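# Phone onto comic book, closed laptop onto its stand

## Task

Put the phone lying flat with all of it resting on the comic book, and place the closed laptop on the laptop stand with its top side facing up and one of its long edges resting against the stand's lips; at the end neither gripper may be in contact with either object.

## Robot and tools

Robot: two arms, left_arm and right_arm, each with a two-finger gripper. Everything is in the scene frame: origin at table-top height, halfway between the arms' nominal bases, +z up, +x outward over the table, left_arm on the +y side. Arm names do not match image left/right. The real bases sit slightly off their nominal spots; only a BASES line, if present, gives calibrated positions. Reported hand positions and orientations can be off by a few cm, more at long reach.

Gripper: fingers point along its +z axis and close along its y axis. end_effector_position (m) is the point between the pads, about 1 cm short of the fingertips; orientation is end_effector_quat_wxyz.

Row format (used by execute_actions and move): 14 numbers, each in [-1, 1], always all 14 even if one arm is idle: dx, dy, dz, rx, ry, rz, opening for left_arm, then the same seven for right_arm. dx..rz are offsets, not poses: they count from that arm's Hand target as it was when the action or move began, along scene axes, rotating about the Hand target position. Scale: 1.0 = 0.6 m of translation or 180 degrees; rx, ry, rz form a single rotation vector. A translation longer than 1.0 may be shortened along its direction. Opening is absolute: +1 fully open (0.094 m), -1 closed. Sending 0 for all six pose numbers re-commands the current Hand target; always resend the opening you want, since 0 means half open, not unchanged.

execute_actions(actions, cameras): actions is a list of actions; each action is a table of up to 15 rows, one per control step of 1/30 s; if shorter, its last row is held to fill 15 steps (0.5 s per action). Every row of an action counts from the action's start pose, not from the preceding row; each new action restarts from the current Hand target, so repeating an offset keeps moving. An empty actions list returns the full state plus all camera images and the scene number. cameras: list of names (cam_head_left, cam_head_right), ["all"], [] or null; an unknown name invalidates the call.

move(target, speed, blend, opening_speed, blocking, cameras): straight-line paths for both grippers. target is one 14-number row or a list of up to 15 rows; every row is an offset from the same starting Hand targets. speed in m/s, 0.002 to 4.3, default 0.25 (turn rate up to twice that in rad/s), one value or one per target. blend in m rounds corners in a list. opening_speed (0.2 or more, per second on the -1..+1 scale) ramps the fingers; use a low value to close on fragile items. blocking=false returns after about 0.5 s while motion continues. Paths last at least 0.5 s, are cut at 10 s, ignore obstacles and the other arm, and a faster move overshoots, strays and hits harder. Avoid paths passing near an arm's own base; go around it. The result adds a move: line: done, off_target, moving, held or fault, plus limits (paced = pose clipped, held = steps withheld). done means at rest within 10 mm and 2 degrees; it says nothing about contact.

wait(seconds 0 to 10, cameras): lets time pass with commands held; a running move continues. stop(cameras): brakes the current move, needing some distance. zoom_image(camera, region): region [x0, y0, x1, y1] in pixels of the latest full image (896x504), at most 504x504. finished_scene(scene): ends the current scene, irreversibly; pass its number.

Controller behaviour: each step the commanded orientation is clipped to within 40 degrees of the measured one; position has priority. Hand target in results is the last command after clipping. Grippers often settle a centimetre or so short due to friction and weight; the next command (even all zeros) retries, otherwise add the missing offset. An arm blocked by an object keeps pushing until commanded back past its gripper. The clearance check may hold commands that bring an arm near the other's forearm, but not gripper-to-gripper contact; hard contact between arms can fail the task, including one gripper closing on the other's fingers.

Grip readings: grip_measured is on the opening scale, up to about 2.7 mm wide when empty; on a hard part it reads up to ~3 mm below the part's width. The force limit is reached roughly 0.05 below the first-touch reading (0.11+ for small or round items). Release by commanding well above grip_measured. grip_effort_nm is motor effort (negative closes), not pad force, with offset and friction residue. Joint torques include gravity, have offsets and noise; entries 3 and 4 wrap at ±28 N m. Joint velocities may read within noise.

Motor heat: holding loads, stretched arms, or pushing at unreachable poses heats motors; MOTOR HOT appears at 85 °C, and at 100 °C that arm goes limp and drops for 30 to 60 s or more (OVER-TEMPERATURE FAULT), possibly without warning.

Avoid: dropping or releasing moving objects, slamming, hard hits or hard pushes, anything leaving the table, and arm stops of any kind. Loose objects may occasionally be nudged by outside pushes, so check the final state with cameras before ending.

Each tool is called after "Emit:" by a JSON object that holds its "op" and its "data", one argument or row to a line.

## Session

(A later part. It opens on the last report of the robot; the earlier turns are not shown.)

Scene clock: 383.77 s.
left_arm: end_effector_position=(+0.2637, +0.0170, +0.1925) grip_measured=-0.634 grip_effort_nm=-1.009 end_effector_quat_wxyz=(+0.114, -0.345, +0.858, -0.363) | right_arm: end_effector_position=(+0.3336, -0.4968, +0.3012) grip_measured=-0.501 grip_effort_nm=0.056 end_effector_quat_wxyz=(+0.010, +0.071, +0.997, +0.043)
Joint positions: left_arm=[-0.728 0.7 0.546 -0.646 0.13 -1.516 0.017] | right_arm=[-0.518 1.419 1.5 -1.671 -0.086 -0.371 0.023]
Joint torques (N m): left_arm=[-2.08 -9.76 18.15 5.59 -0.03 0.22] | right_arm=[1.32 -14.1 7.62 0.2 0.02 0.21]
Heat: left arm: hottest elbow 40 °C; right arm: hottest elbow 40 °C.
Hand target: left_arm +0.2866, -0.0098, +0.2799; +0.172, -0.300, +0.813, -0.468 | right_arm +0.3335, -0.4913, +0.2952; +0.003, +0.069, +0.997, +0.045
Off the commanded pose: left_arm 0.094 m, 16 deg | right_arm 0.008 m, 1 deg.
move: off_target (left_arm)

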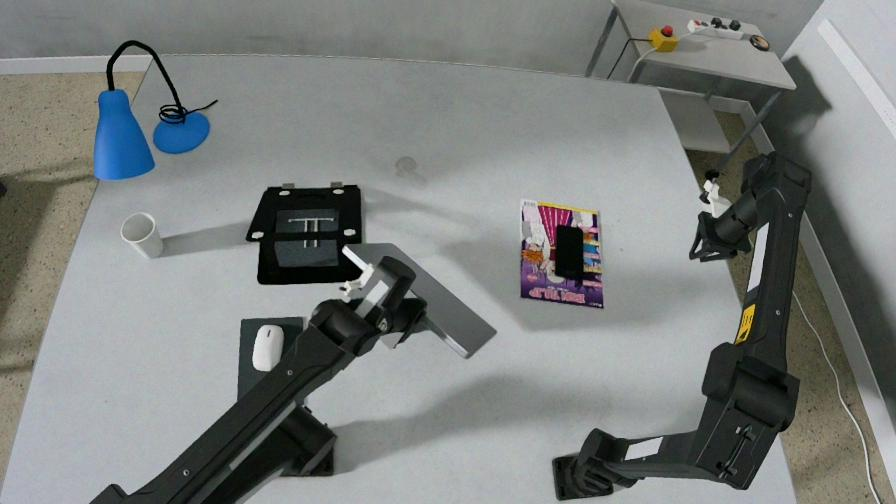

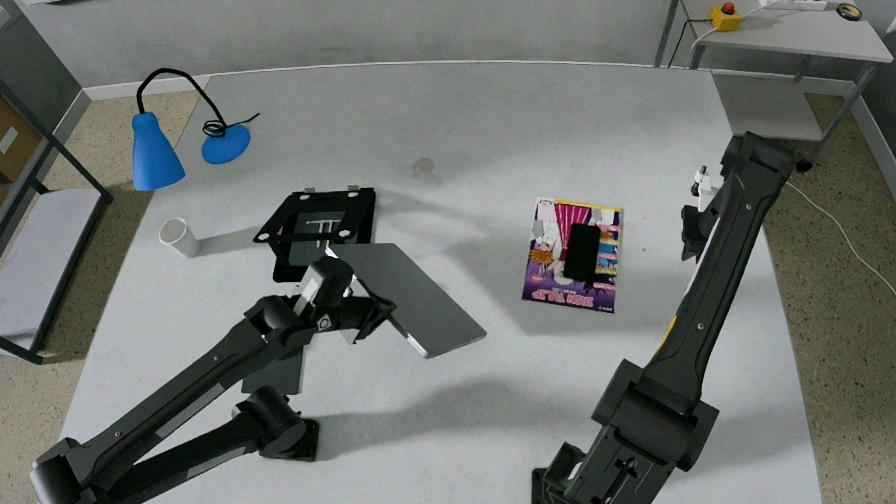

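Emit:
{"op": "move", "data": {
  "target": [
    [0.0,-0.06,0.02,0,0,0.14,-0.95,0,0,0,0,0,0,-0.5],
    [-0.0,-0.08,0.05,0,0,0.2756,-0.95,0,0,0,0,0,0,-0.5]
  ],
  "speed": 0.12,
  "blend": [0.02,0],
  "cameras": ["all"]
}}

Scene clock: 391.23 s.
left_arm: end_effector_position=(+0.2578, -0.0085, +0.1926) grip_measured=-0.634 grip_effort_nm=-1.009 end_effector_quat_wxyz=(+0.332, -0.489, +0.752, -0.292) | right_arm: end_effector_position=(+0.3336, -0.4968, +0.3012) grip_measured=-0.501 grip_effort_nm=0.061 end_effector_quat_wxyz=(+0.010, +0.071, +0.997, +0.043)
Joint positions: left_arm=[-1.219 0.911 0.613 -0.693 -0.756 -2.107 0.017] | right_arm=[-0.518 1.419 1.5 -1.671 -0.086 -0.371 0.023]
Joint torques (N m): left_arm=[-2.08 -9.17 27.12 2.5 -3 0.11] | right_arm=[1.38 -14.1 7.66 0.21 0.02 0.22]
Motor temperatures (°C): left_arm=[22 27 43 24 36 24 28] | right_arm=[26 37 40 25 24 23 25]
Heat: left arm: hottest elbow 43 °C; right arm: hottest elbow 40 °C.
Hand target: left_arm +0.2865, -0.0579, +0.3098; +0.352, -0.614, +0.612, -0.353 | right_arm +0.3335, -0.4913, +0.2952; +0.003, +0.069, +0.997, +0.045
Off the commanded pose: left_arm 0.130 m, 23 deg | right_arm 0.008 m, 1 deg.
joint sent to its limit (left arm) — joint 6 (wrist roll), lower limit. The joint targets are off in position and orientation.
move: off_target (left_arm)

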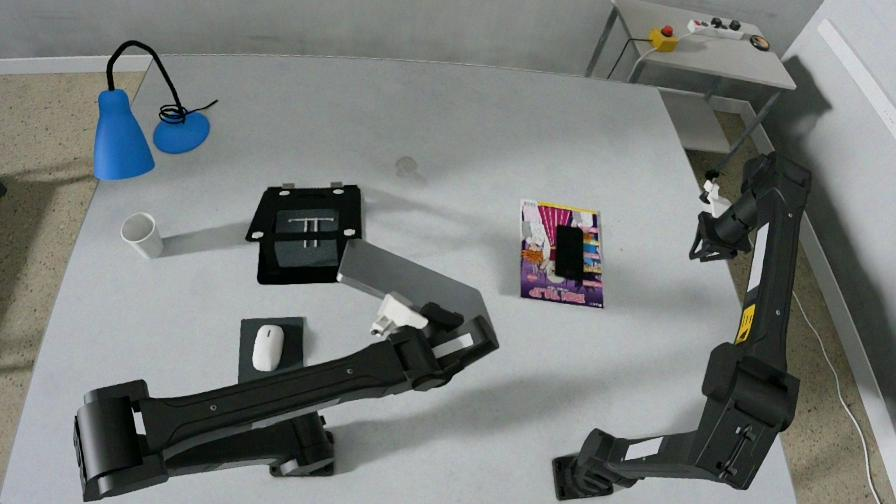

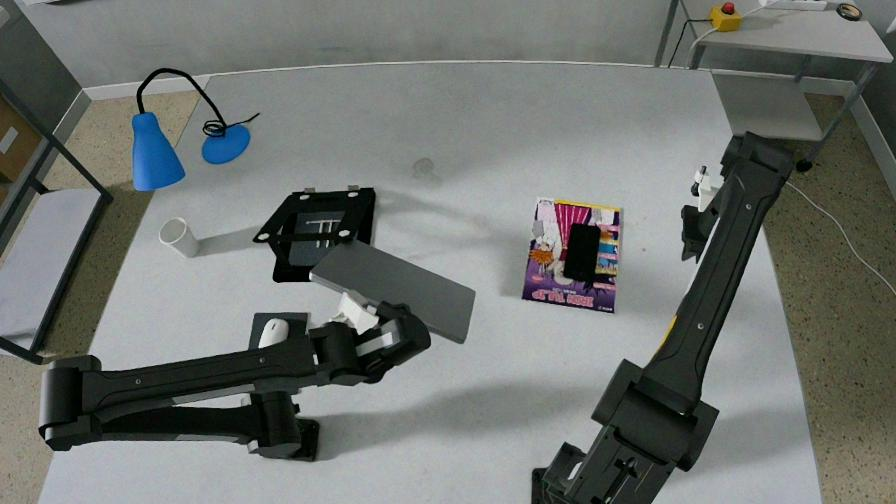

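Emit:
{"op": "move", "data": {
  "target": [
    [-0.02,0.05,0.06,0,0,0,-0.95,0,0,0,0,0,0,-0.5],
    [-0.02,0.16,0.10,0,0,0,-0.95,0,0,0,0,0,0,-0.5]
  ],
  "speed": 0.1,
  "blend": [0.02,0],
  "cameras": ["all"]
}}

Scene clock: 398.90 s.
left_arm: end_effector_position=(+0.2480, +0.0573, +0.2406) grip_measured=-0.634 grip_effort_nm=-1.009 end_effector_quat_wxyz=(+0.326, -0.515, +0.745, -0.270) | right_arm: end_effector_position=(+0.3336, -0.4968, +0.3012) grip_measured=-0.501 grip_effort_nm=0.056 end_effector_quat_wxyz=(+0.010, +0.071, +0.997, +0.043)
Joint positions: left_arm=[-1.138 0.691 0.664 -0.987 -0.714 -2.107 0.017] | right_arm=[-0.518 1.419 1.5 -1.671 -0.086 -0.371 0.023]
Joint torques (N m): left_arm=[-0.03 -7.82 -27.34 2.11 -2.55 0.07] | right_arm=[1.32 -14.04 7.65 0.21 0.02 0.21]
Heat: left arm: hottest elbow 47 °C; right arm: hottest elbow 40 °C.
Hand target: left_arm +0.2746, +0.0382, +0.3699; +0.352, -0.614, +0.612, -0.353 | right_arm +0.3335, -0.4913, +0.2952; +0.003, +0.069, +0.997, +0.045
Off the commanded pose: left_arm 0.133 m, 21 deg | right_arm 0.008 m, 1 deg.
joint sent to its limit (left arm) — joint 6 (wrist roll), lower limit. The joint targets are off in position and orientation.
move: off_target (left_arm)

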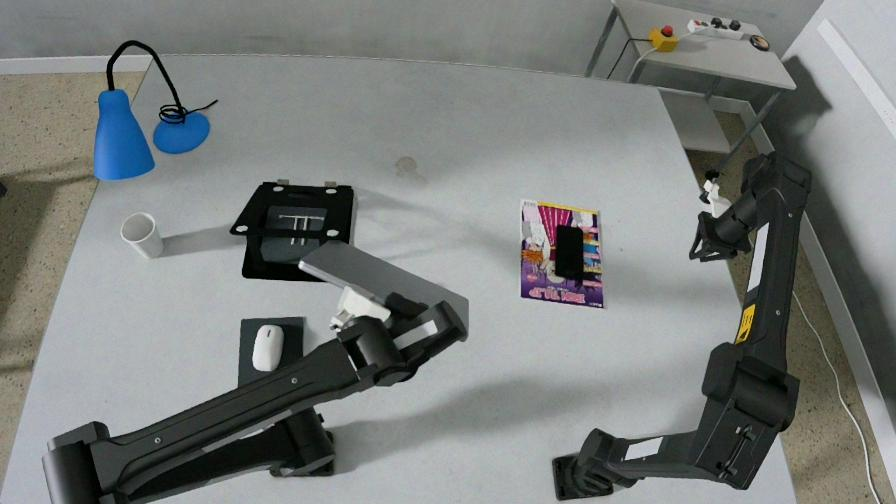

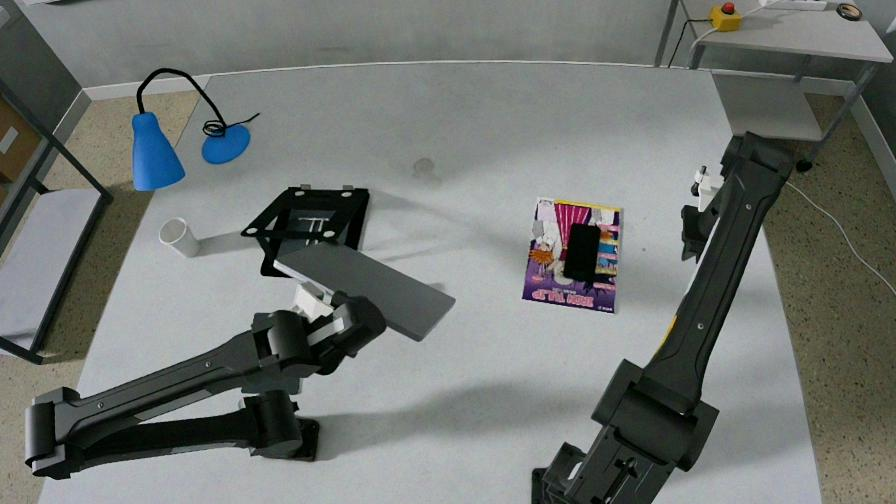

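Emit:
{"op": "zoom_image", "data": {
  "camera": "cam_head_left",
  "region": [210, 160, 390, 310]
}}

Emit:
{"op": "zoom_image", "data": {
  "camera": "cam_head_right",
  "region": [220, 160, 400, 310]
}}

Scaled by 2.800.

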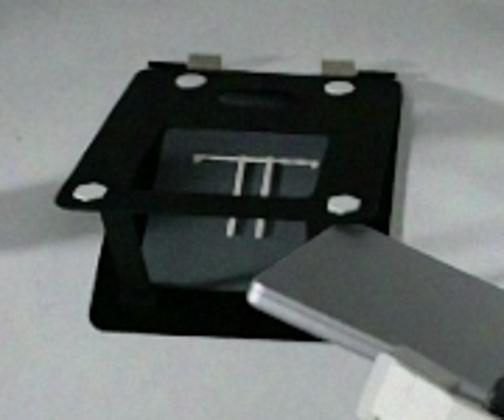

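Scaled by 2.800.

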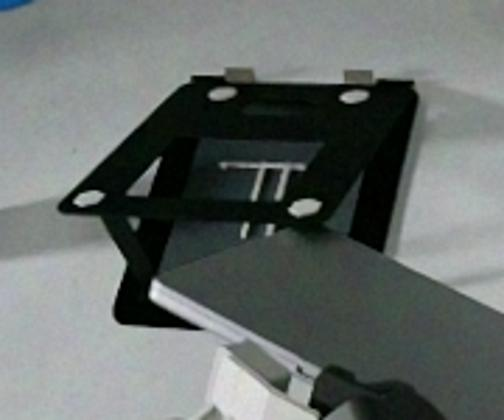

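Emit:
{"op": "move", "data": {
  "target": [
    [-0.06,0.03,0.0,0.075,0.05,-0.078,-0.95,0,0,0,0,0,0,-0.5],
    [-0.06,0.1,0.05,0.075,0.05,-0.06,-0.95,0,0,0,0,0,0,-0.5]
  ],
  "speed": 0.1,
  "blend": [0.02,0],
  "cameras": ["all"]
}}

Emit:
{"op": "zoom_image", "data": {
  "camera": "cam_head_left",
  "region": [210, 160, 390, 310]
}}

Emit:
{"op": "zoom_image", "data": {
  "camera": "cam_head_right",
  "region": [220, 160, 400, 310]
}}

Scene clock: 411.00 s.
left_arm: end_effector_position=(+0.2214, +0.1076, +0.3004) grip_measured=-0.634 grip_effort_nm=-1.013 end_effector_quat_wxyz=(+0.320, -0.501, +0.788, -0.163) | right_arm: end_effector_position=(+0.3336, -0.4968, +0.3012) grip_measured=-0.501 grip_effort_nm=0.051 end_effector_quat_wxyz=(+0.010, +0.071, +0.997, +0.043)
Joint positions: left_arm=[-1.117 0.671 0.879 -1.452 -0.67 -2.107 0.017] | right_arm=[-0.518 1.419 1.5 -1.671 -0.086 -0.371 0.023]
Joint torques (N m): left_arm=[-0.73 -5.13 26.58 1.24 -2.35 0.06] | right_arm=[1.38 -14.15 7.66 0.21 0.01 0.22]
Motor temperatures (°C): left_arm=[22 27 53 24 41 23 28] | right_arm=[26 37 40 25 24 23 25]
Heat: left arm: hottest elbow 53 °C; right arm: hottest elbow 40 °C.
Hand target: left_arm +0.2386, +0.0982, +0.3998; +0.339, -0.534, +0.730, -0.261 | right_arm +0.3335, -0.4913, +0.2952; +0.003, +0.069, +0.997, +0.045
Off the commanded pose: left_arm 0.101 m, 14 deg | right_arm 0.008 m, 1 deg.
joint sent to its limit (left arm) — joint 6 (wrist roll), lower limit. The joint targets are off in position, not in orientation.
move: off_target (left_arm)

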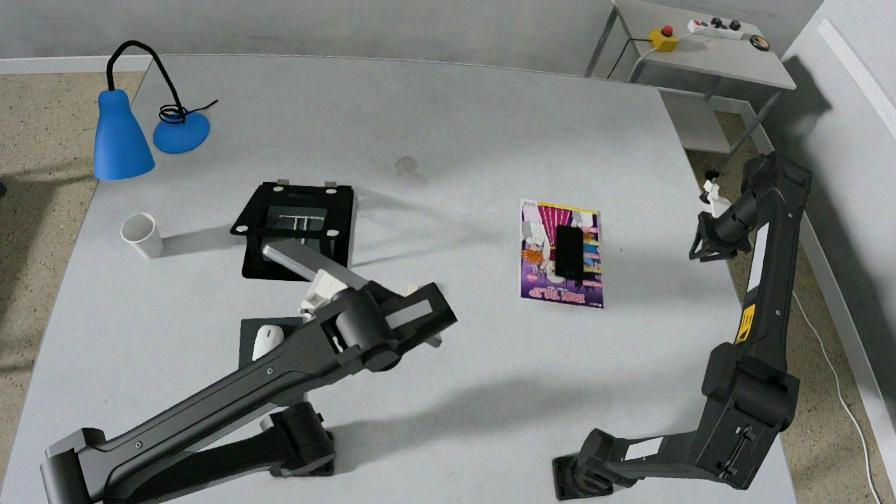

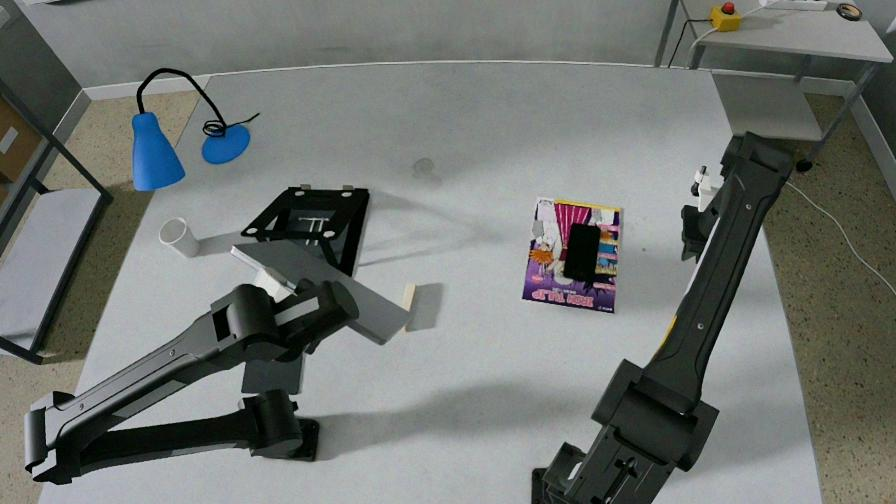

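Scaled by 2.800.

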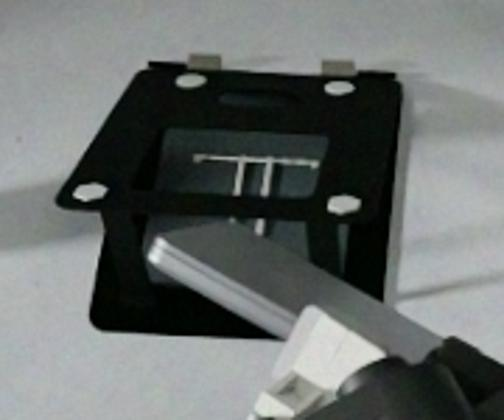

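Scaled by 2.800.

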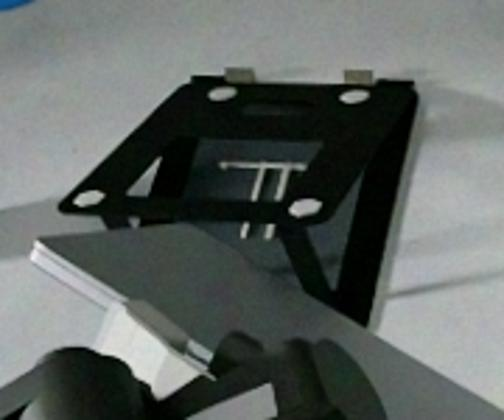

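Emit:
{"op": "move", "data": {
  "target": [
    [0.0,0.1,0.03,0,0,0,-0.95,0,0,0,0,0,0,-0.5],
    [0.05,0.2,0.03,-0.075,-0.05,0.07,-0.95,0,0,0,0,0,0,-0.5]
  ],
  "speed": 0.12,
  "blend": [0.02,0],
  "cameras": ["all"]
}}

Scene clock: 416.43 s.
left_arm: end_effector_position=(+0.2564, +0.2146, +0.3445) grip_measured=-0.633 grip_effort_nm=-1.009 end_effector_quat_wxyz=(-0.302, +0.645, -0.653, +0.257) | right_arm: end_effector_position=(+0.3336, -0.4968, +0.3012) grip_measured=-0.501 grip_effort_nm=0.051 end_effector_quat_wxyz=(+0.010, +0.071, +0.997, +0.043)
Joint positions: left_arm=[-0.38 0.445 0.879 -1.234 -0.305 -1.785 0.017] | right_arm=[-0.518 1.419 1.5 -1.671 -0.086 -0.371 0.023]
Joint torques (N m): left_arm=[-0.15 -3.37 18.07 5.22 -0.82 0.2] | right_arm=[1.26 -14.15 7.64 0.23 0.02 0.21]
Heat: left arm: hottest elbow 53 °C; right arm: hottest elbow 40 °C.
Hand target: left_arm +0.2686, +0.2181, +0.4177; -0.356, +0.624, -0.603, +0.347 | right_arm +0.3335, -0.4913, +0.2952; +0.003, +0.069, +0.997, +0.045
Off the commanded pose: left_arm 0.074 m, 13 deg | right_arm 0.008 m, 1 deg.
move: off_target (left_arm)

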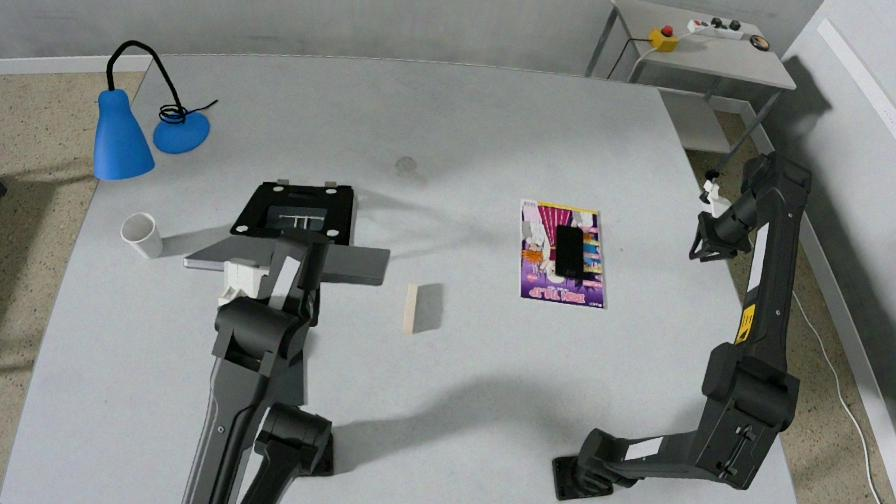

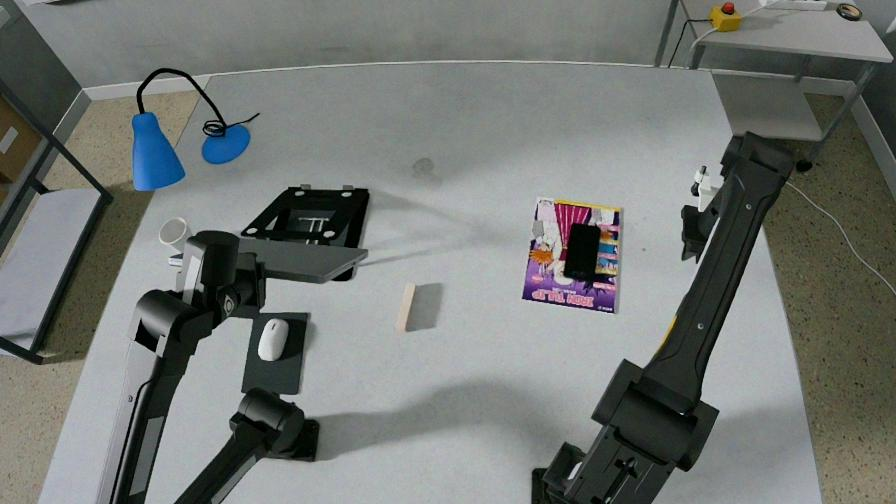

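Emit:
{"op": "move", "data": {
  "target": [
    [0.1,0.06,0.0,0,0,0,-0.95,0,0,0,0,0,0,-0.5],
    [0.294,0.087,-0.1,0,-0.055,0,-0.95,0,0,0,0,0,0,-0.5]
  ],
  "speed": 0.12,
  "blend": [0.02,0],
  "cameras": ["all"]
}}

Emit:
{"op": "zoom_image", "data": {
  "camera": "cam_head_left",
  "region": [180, 120, 400, 310]
}}

Emit:
{"op": "zoom_image", "data": {
  "camera": "cam_head_right",
  "region": [180, 120, 400, 310]
}}

Scene clock: 428.77 s.
left_arm: end_effector_position=(+0.4171, +0.2635, +0.2617) grip_measured=-0.633 grip_effort_nm=-1.009 end_effector_quat_wxyz=(-0.318, +0.646, -0.613, +0.324) | right_arm: end_effector_position=(+0.3336, -0.4968, +0.3012) grip_measured=-0.501 grip_effort_nm=0.056 end_effector_quat_wxyz=(+0.010, +0.071, +0.997, +0.043)
Joint positions: left_arm=[0.048 0.807 0.69 -0.513 0.049 -1.571 0.017] | right_arm=[-0.518 1.419 1.5 -1.671 -0.086 -0.371 0.023]
Joint torques (N m): left_arm=[-0.09 -10.11 18.39 6.24 0.15 0.19] | right_arm=[1.32 -14.04 7.65 0.18 0.02 0.21]
Motor temperatures (°C): left_arm=[22 27 51 24 36 24 29] | right_arm=[26 37 40 25 24 23 25]
Heat: left arm: hottest elbow 51 °C; right arm: hottest elbow 40 °C.
Hand target: left_arm +0.4450, +0.2703, +0.3580; -0.407, +0.592, -0.570, +0.399 | right_arm +0.3335, -0.4913, +0.2952; +0.003, +0.069, +0.997, +0.045
Off the commanded pose: left_arm 0.100 m, 16 deg | right_arm 0.008 m, 1 deg.
move: off_target (left_arm)

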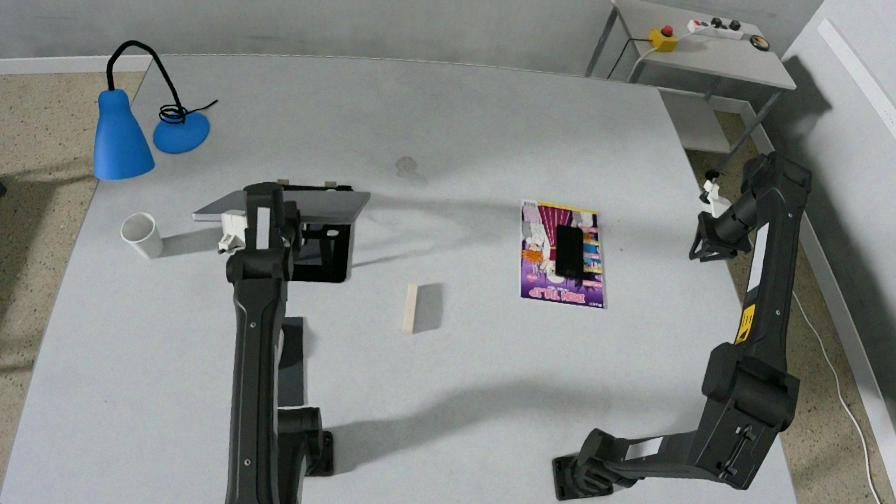

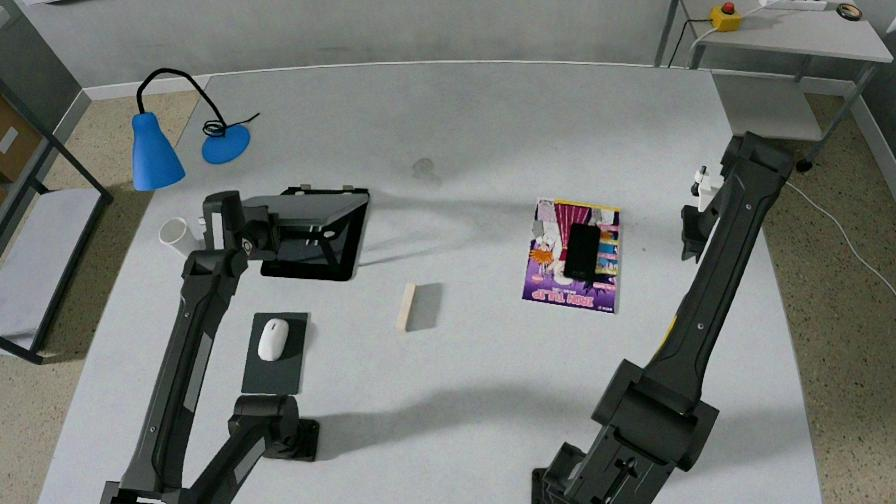

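Scaled by 2.291.

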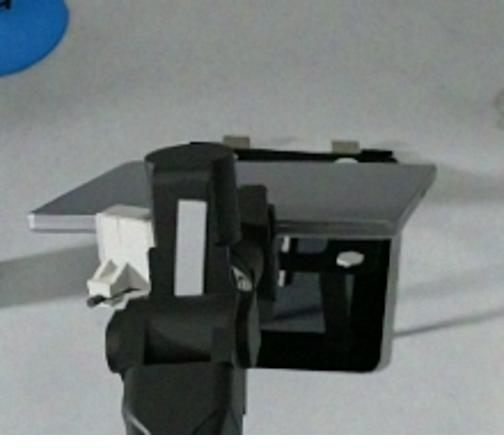

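Scaled by 2.291.

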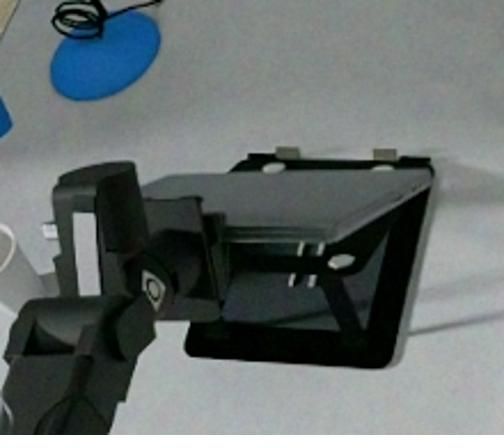

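Emit:
{"op": "move", "data": {
  "target": [0.07,-0.013,-0.14,0,0,-0.02,-0.95,0,0,0,0,0,0,-0.5],
  "speed": 0.08,
  "cameras": ["all"]
}}

Emit:
{"op": "zoom_image", "data": {
  "camera": "cam_head_left",
  "region": [180, 120, 400, 310]
}}

Emit:
{"op": "zoom_image", "data": {
  "camera": "cam_head_right",
  "region": [180, 120, 400, 310]
}}

Scene clock: 438.33 s.
left_arm: end_effector_position=(+0.4565, +0.2569, +0.1917) grip_measured=-0.633 grip_effort_nm=-1.009 end_effector_quat_wxyz=(-0.320, +0.617, -0.631, +0.346) | right_arm: end_effector_position=(+0.3336, -0.4968, +0.3012) grip_measured=-0.501 grip_effort_nm=0.056 end_effector_quat_wxyz=(+0.010, +0.071, +0.997, +0.043)
Joint positions: left_arm=[0.048 1 0.577 -0.171 0.105 -1.528 0.017] | right_arm=[-0.518 1.419 1.5 -1.671 -0.086 -0.371 0.023]
Joint torques (N m): left_arm=[-0.85 -11.87 16.24 5.83 0.3 0.02] | right_arm=[1.32 -14.1 7.64 0.23 0.02 0.21]
Heat: left arm: hottest elbow 52 °C; right arm: hottest elbow 40 °C.
Hand target: left_arm +0.4870, +0.2625, +0.2739; -0.394, +0.574, -0.588, +0.412 | right_arm +0.3335, -0.4913, +0.2952; +0.003, +0.069, +0.997, +0.045
Off the commanded pose: left_arm 0.088 m, 13 deg | right_arm 0.008 m, 1 deg.
move: off_target (left_arm)

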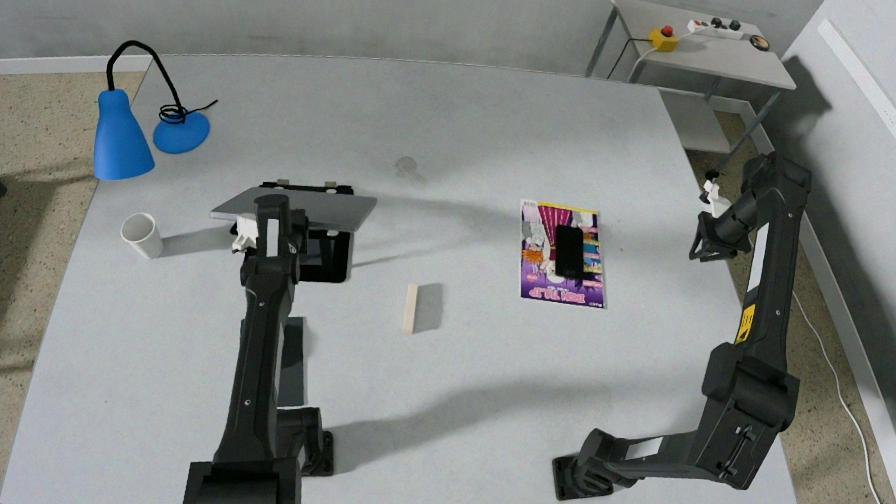

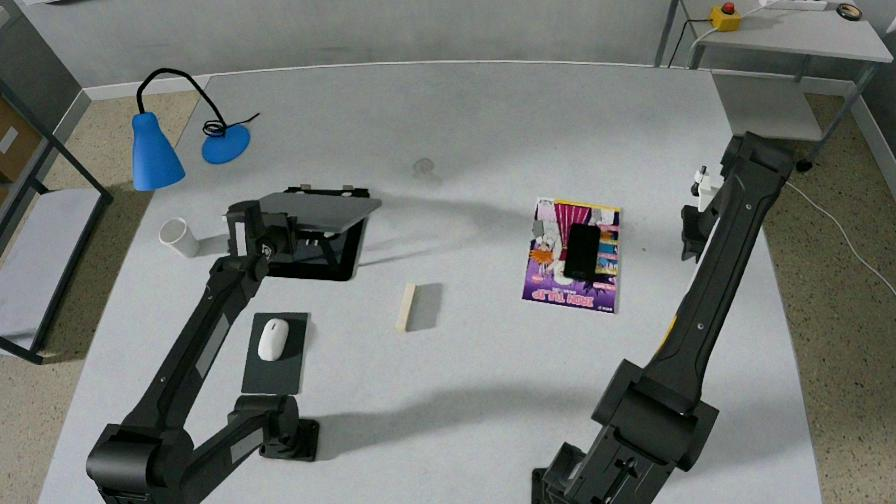

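Scaled by 2.291.

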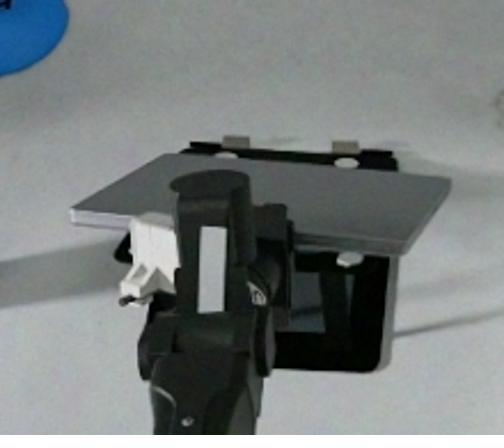

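Scaled by 2.291.

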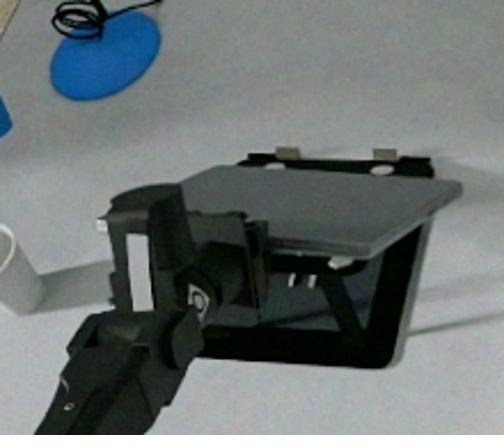

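Emit:
{"op": "move", "data": {
  "target": [0.03,0.004,-0.065,0,0,0.011,-0.95,0,0,0,0,0,0,-0.5],
  "speed": 0.06,
  "cameras": ["all"]
}}

Emit:
{"op": "zoom_image", "data": {
  "camera": "cam_head_left",
  "region": [200, 140, 400, 290]
}}

Emit:
{"op": "zoom_image", "data": {
  "camera": "cam_head_right",
  "region": [200, 140, 400, 290]
}}

Scene clock: 444.47 s.
left_arm: end_effector_position=(+0.4780, +0.2640, +0.1657) grip_measured=-0.633 grip_effort_nm=-1.009 end_effector_quat_wxyz=(-0.342, +0.615, -0.621, +0.345) | right_arm: end_effector_position=(+0.3336, -0.4968, +0.3012) grip_measured=-0.501 grip_effort_nm=0.056 end_effector_quat_wxyz=(+0.010, +0.071, +0.997, +0.043)
Joint positions: left_arm=[0.048 1.118 0.551 0.008 0.073 -1.526 0.017] | right_arm=[-0.518 1.419 1.5 -1.671 -0.086 -0.371 0.023]
Joint torques (N m): left_arm=[-1.49 -12.04 14.41 5.45 -0.03 -0.21] | right_arm=[1.32 -14.1 7.65 0.2 0.02 0.22]
Heat: left arm: hottest elbow 51 °C; right arm: hottest elbow 40 °C.
Hand target: left_arm +0.5050, +0.2649, +0.2348; -0.401, +0.584, -0.578, +0.405 | right_arm +0.3335, -0.4913, +0.2952; +0.003, +0.069, +0.997, +0.045
Off the commanded pose: left_arm 0.074 m, 11 deg | right_arm 0.008 m, 1 deg.
move: off_target (left_arm)

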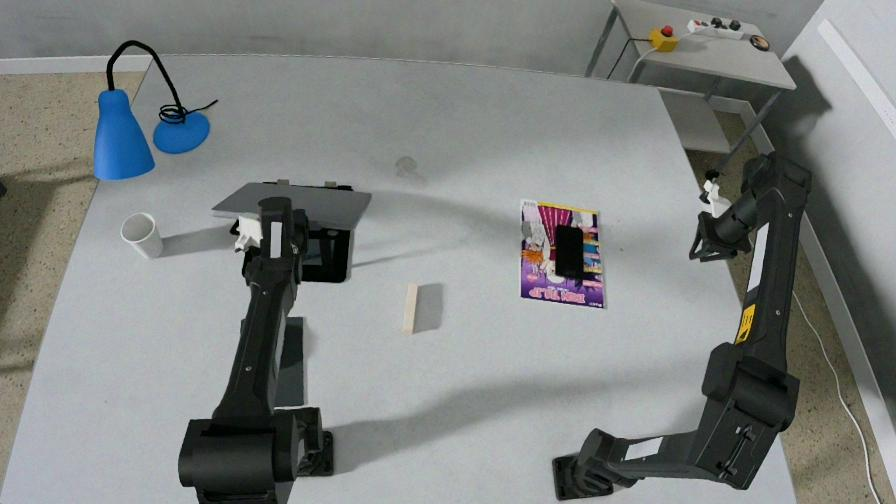

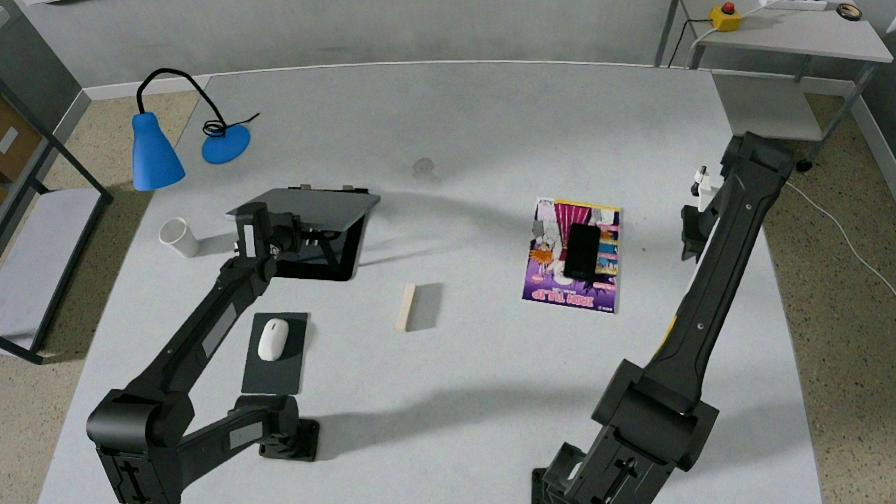

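Scaled by 2.520.

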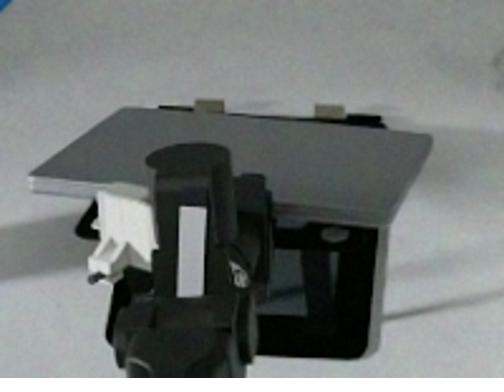

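Scaled by 2.520.

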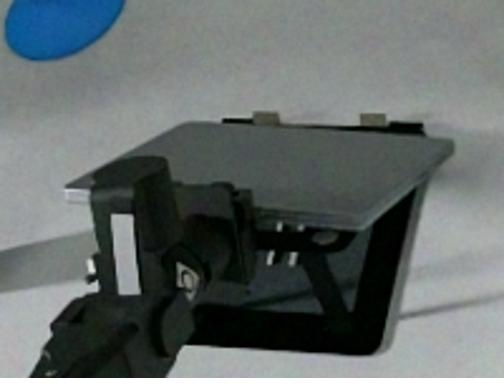

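Emit:
{"op": "move", "data": {
  "target": [0.0,0.0,-0.005,0,0,0.03,-0.95,0,0,0,0,0,0,-0.5],
  "speed": 0.06,
  "cameras": ["all"]
}}

Emit:
{"op": "zoom_image", "data": {
  "camera": "cam_head_left",
  "region": [200, 140, 400, 290]
}}

Emit:
{"op": "zoom_image", "data": {
  "camera": "cam_head_right",
  "region": [200, 140, 400, 290]
}}

Scene clock: 451.37 s.
left_arm: end_effector_position=(+0.4792, +0.2604, +0.1632) grip_measured=-0.633 grip_effort_nm=-1.004 end_effector_quat_wxyz=(-0.362, +0.629, -0.605, +0.327) | right_arm: end_effector_position=(+0.3336, -0.4968, +0.3012) grip_measured=-0.501 grip_effort_nm=0.051 end_effector_quat_wxyz=(+0.010, +0.071, +0.997, +0.043)
Joint positions: left_arm=[-0.003 1.125 0.546 0.027 -0.038 -1.563 0.017] | right_arm=[-0.518 1.419 1.5 -1.671 -0.086 -0.371 0.023]
Joint torques (N m): left_arm=[-1.73 -11.93 14.17 5.04 -0.9 -0.31] | right_arm=[1.38 -14.1 7.62 0.2 0.02 0.21]
Heat: left arm: hottest elbow 50 °C; right arm: hottest elbow 40 °C.
Hand target: left_arm +0.5050, +0.2650, +0.2319; -0.420, +0.610, -0.550, +0.386 | right_arm +0.3335, -0.4913, +0.2952; +0.003, +0.069, +0.997, +0.045
Off the commanded pose: left_arm 0.073 m, 12 deg | right_arm 0.008 m, 1 deg.
move: off_target (left_arm)

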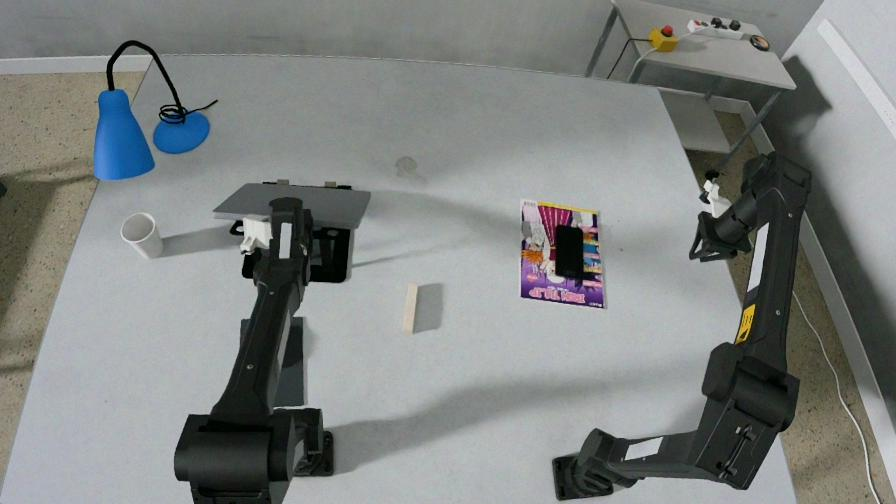

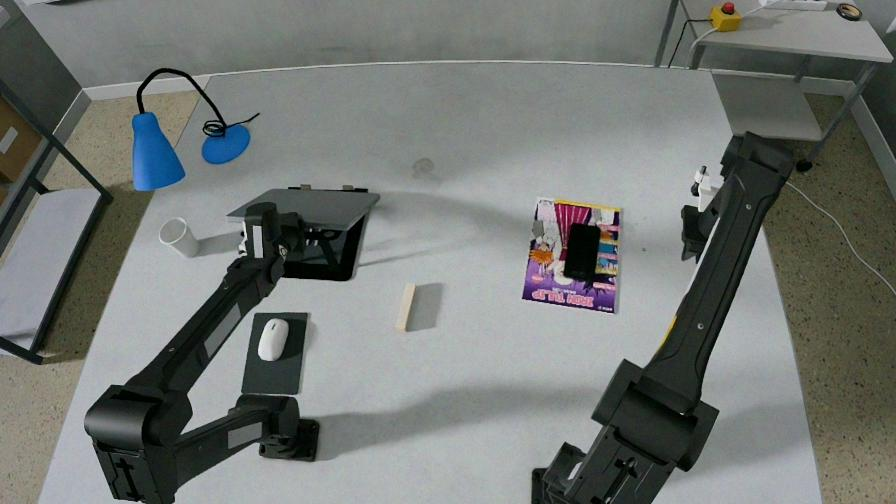

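Scaled by 2.520.

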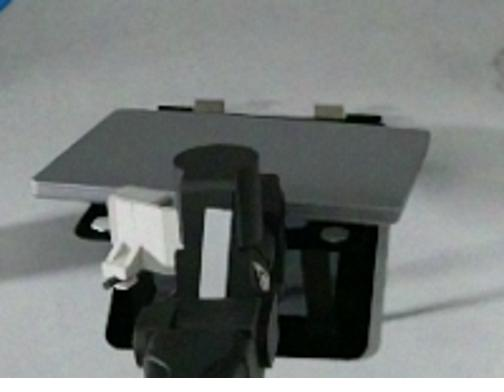

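Scaled by 2.520.

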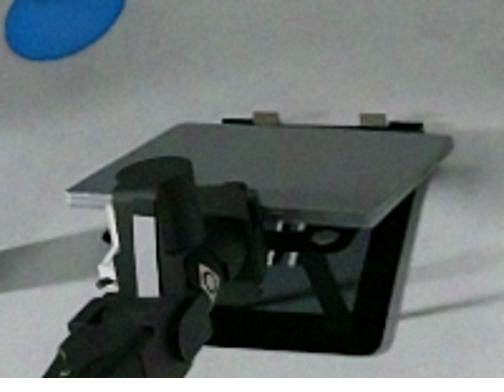

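Emit:
{"op": "move", "data": {
  "target": [0.01,0.0,-0.03,0,0,0.01,-0.95,0,0,0,0,0,0,-0.5],
  "speed": 0.05
}}

Emit:
{"op": "move", "data": {
  "target": [0.01,0.0,-0.02,0,0,0.005,-0.95,0,0,0,0,0,0,-0.5],
  "speed": 0.05,
  "cameras": ["all"]
}}

Emit:
{"op": "zoom_image", "data": {
  "camera": "cam_head_left",
  "region": [200, 140, 400, 290]
}}

Emit:
{"op": "zoom_image", "data": {
  "camera": "cam_head_right",
  "region": [200, 140, 400, 290]
}}

Scene clock: 456.70 s.
left_arm: end_effector_position=(+0.4872, +0.2614, +0.1537) grip_measured=-0.634 grip_effort_nm=-1.009 end_effector_quat_wxyz=(-0.377, +0.634, -0.592, +0.324) | right_arm: end_effector_position=(+0.3336, -0.4968, +0.3012) grip_measured=-0.501 grip_effort_nm=0.051 end_effector_quat_wxyz=(+0.010, +0.071, +0.997, +0.043)
Joint positions: left_arm=[-0.019 1.176 0.537 0.105 -0.087 -1.58 0.017] | right_arm=[-0.518 1.419 1.5 -1.671 -0.086 -0.371 0.023]
Joint torques (N m): left_arm=[-1.32 -11.58 13.37 4.82 -0.75 -0.35] | right_arm=[1.38 -13.98 7.64 0.2 0.02 0.21]
Heat: left arm: hottest elbow 50 °C; right arm: hottest elbow 40 °C.
Hand target: left_arm +0.5110, +0.2650, +0.2139; -0.426, +0.619, -0.540, +0.379 | right_arm +0.3335, -0.4913, +0.2952; +0.003, +0.069, +0.997, +0.045
Off the commanded pose: left_arm 0.065 m, 11 deg | right_arm 0.008 m, 1 deg.
move: off_target (left_arm)

Scene clock: 457.67 s.
left_arm: end_effector_position=(+0.4939, +0.2660, +0.1515) grip_measured=-0.633 grip_effort_nm=-1.009 end_effector_quat_wxyz=(-0.386, +0.646, -0.571, +0.329) | right_arm: end_effector_position=(+0.3336, -0.4968, +0.3012) grip_measured=-0.501 grip_effort_nm=0.056 end_effector_quat_wxyz=(+0.010, +0.071, +0.997, +0.043)
Joint positions: left_arm=[-0.021 1.207 0.537 0.158 -0.117 -1.617 0.017] | right_arm=[-0.518 1.419 1.5 -1.671 -0.086 -0.371 0.023]
Joint torques (N m): left_arm=[-2.32 -11.16 13.16 4.59 -0.53 -0.05] | right_arm=[1.38 -14.1 7.64 0.18 0.02 0.21]
Heat: left arm: hottest elbow 49 °C; right arm: hottest elbow 40 °C.
Hand target: left_arm +0.5170, +0.2649, +0.2018; -0.429, +0.623, -0.536, +0.376 | right_arm +0.3335, -0.4913, +0.2952; +0.003, +0.069, +0.997, +0.045
Off the commanded pose: left_arm 0.055 m, 9 deg | right_arm 0.008 m, 1 deg.
move: off_target (left_arm)

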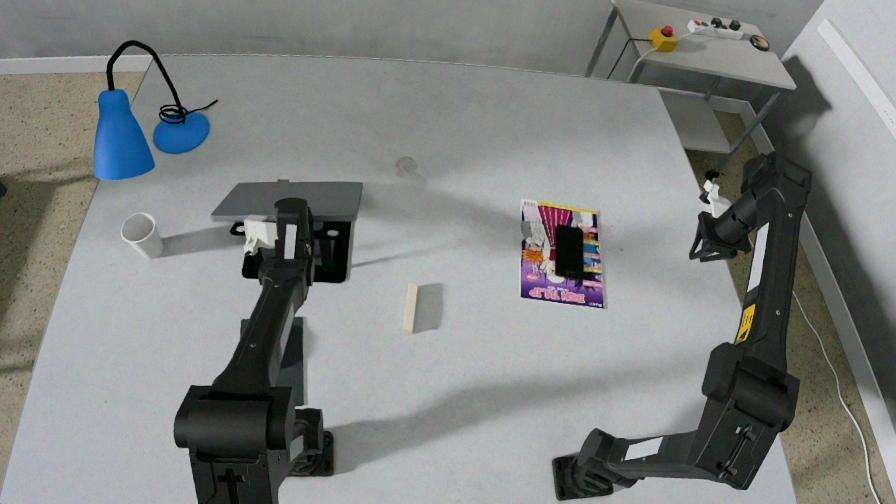

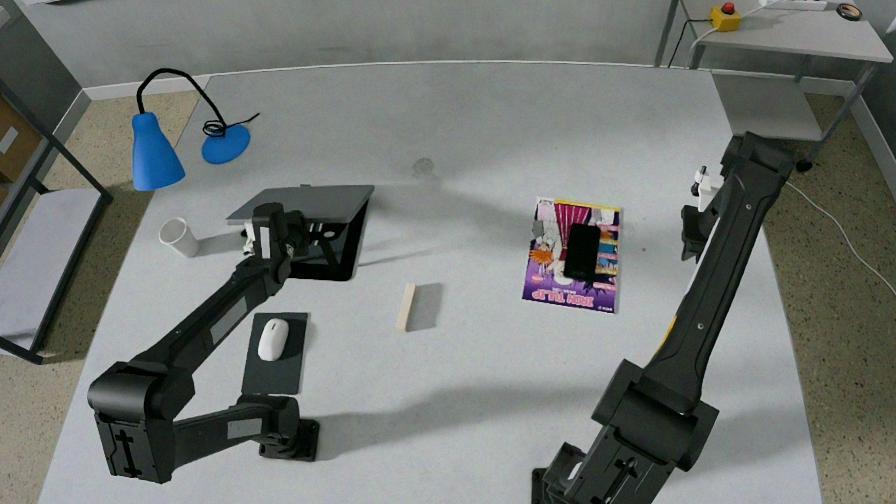

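Scaled by 2.520.

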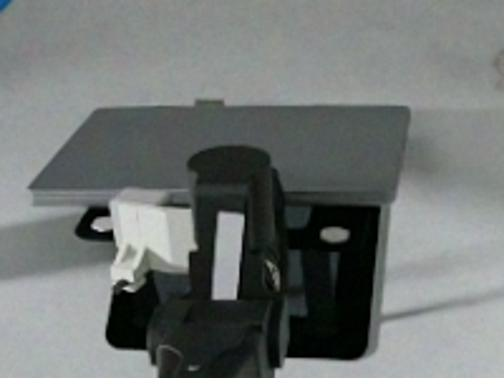

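Scaled by 2.520.

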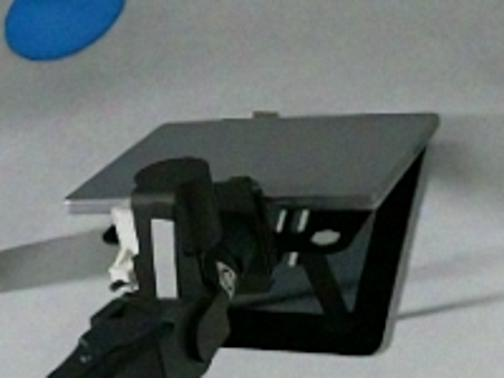

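Emit:
{"op": "move", "data": {
  "target": [-0.035,0.0,0.015,0,0,-0.025,-0.95,0,0,0,0,0,0,-0.5],
  "speed": 0.05,
  "cameras": ["all"]
}}

Emit:
{"op": "zoom_image", "data": {
  "camera": "cam_head_left",
  "region": [200, 140, 400, 290]
}}

Emit:
{"op": "zoom_image", "data": {
  "camera": "cam_head_right",
  "region": [200, 140, 400, 290]
}}

Scene clock: 464.07 s.
left_arm: end_effector_position=(+0.4874, +0.2605, +0.1531) grip_measured=-0.633 grip_effort_nm=-1.004 end_effector_quat_wxyz=(-0.371, +0.626, -0.591, +0.348) | right_arm: end_effector_position=(+0.3336, -0.4968, +0.3012) grip_measured=-0.501 grip_effort_nm=0.051 end_effector_quat_wxyz=(+0.010, +0.071, +0.997, +0.043)
Joint positions: left_arm=[0.001 1.18 0.518 0.159 -0.027 -1.582 0.017] | right_arm=[-0.518 1.419 1.5 -1.671 -0.086 -0.371 0.023]
Joint torques (N m): left_arm=[-0.73 -14.21 11.7 3.33 0.17 0.03] | right_arm=[1.32 -14.04 7.65 0.21 0.02 0.22]
Heat: left arm: hottest elbow 48 °C; right arm: hottest elbow 40 °C.
Hand target: left_arm +0.4960, +0.2649, +0.2110; -0.414, +0.602, -0.560, +0.392 | right_arm +0.3335, -0.4913, +0.2952; +0.003, +0.069, +0.997, +0.045
Off the commanded pose: left_arm 0.058 m, 8 deg | right_arm 0.008 m, 1 deg.
move: off_target (left_arm)

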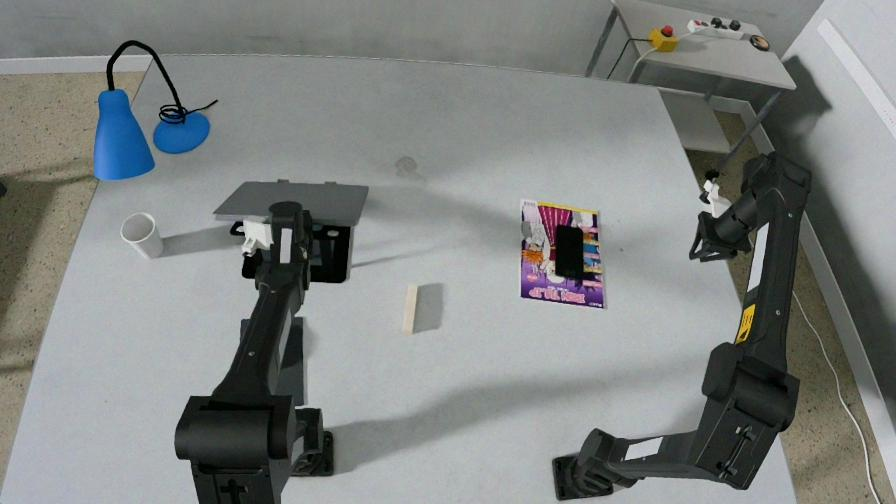

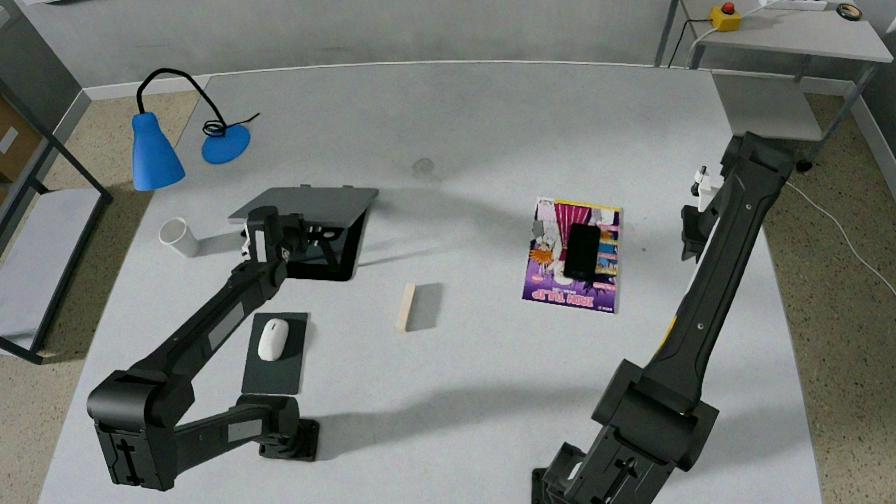

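Scaled by 2.520.

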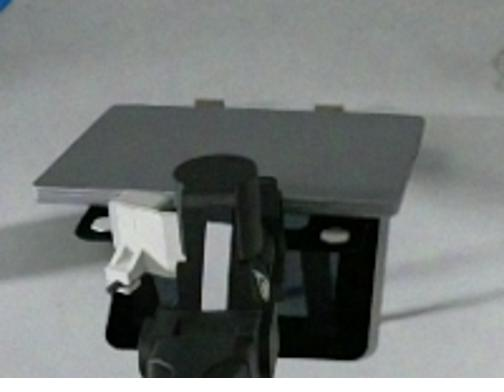

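Scaled by 2.520.

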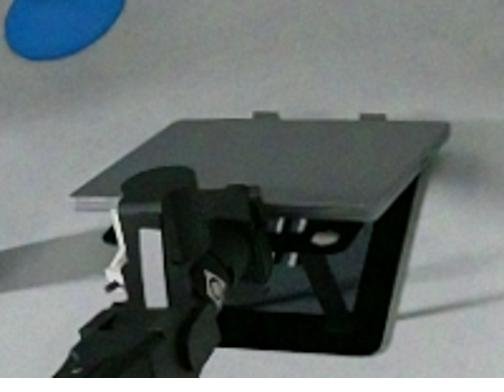

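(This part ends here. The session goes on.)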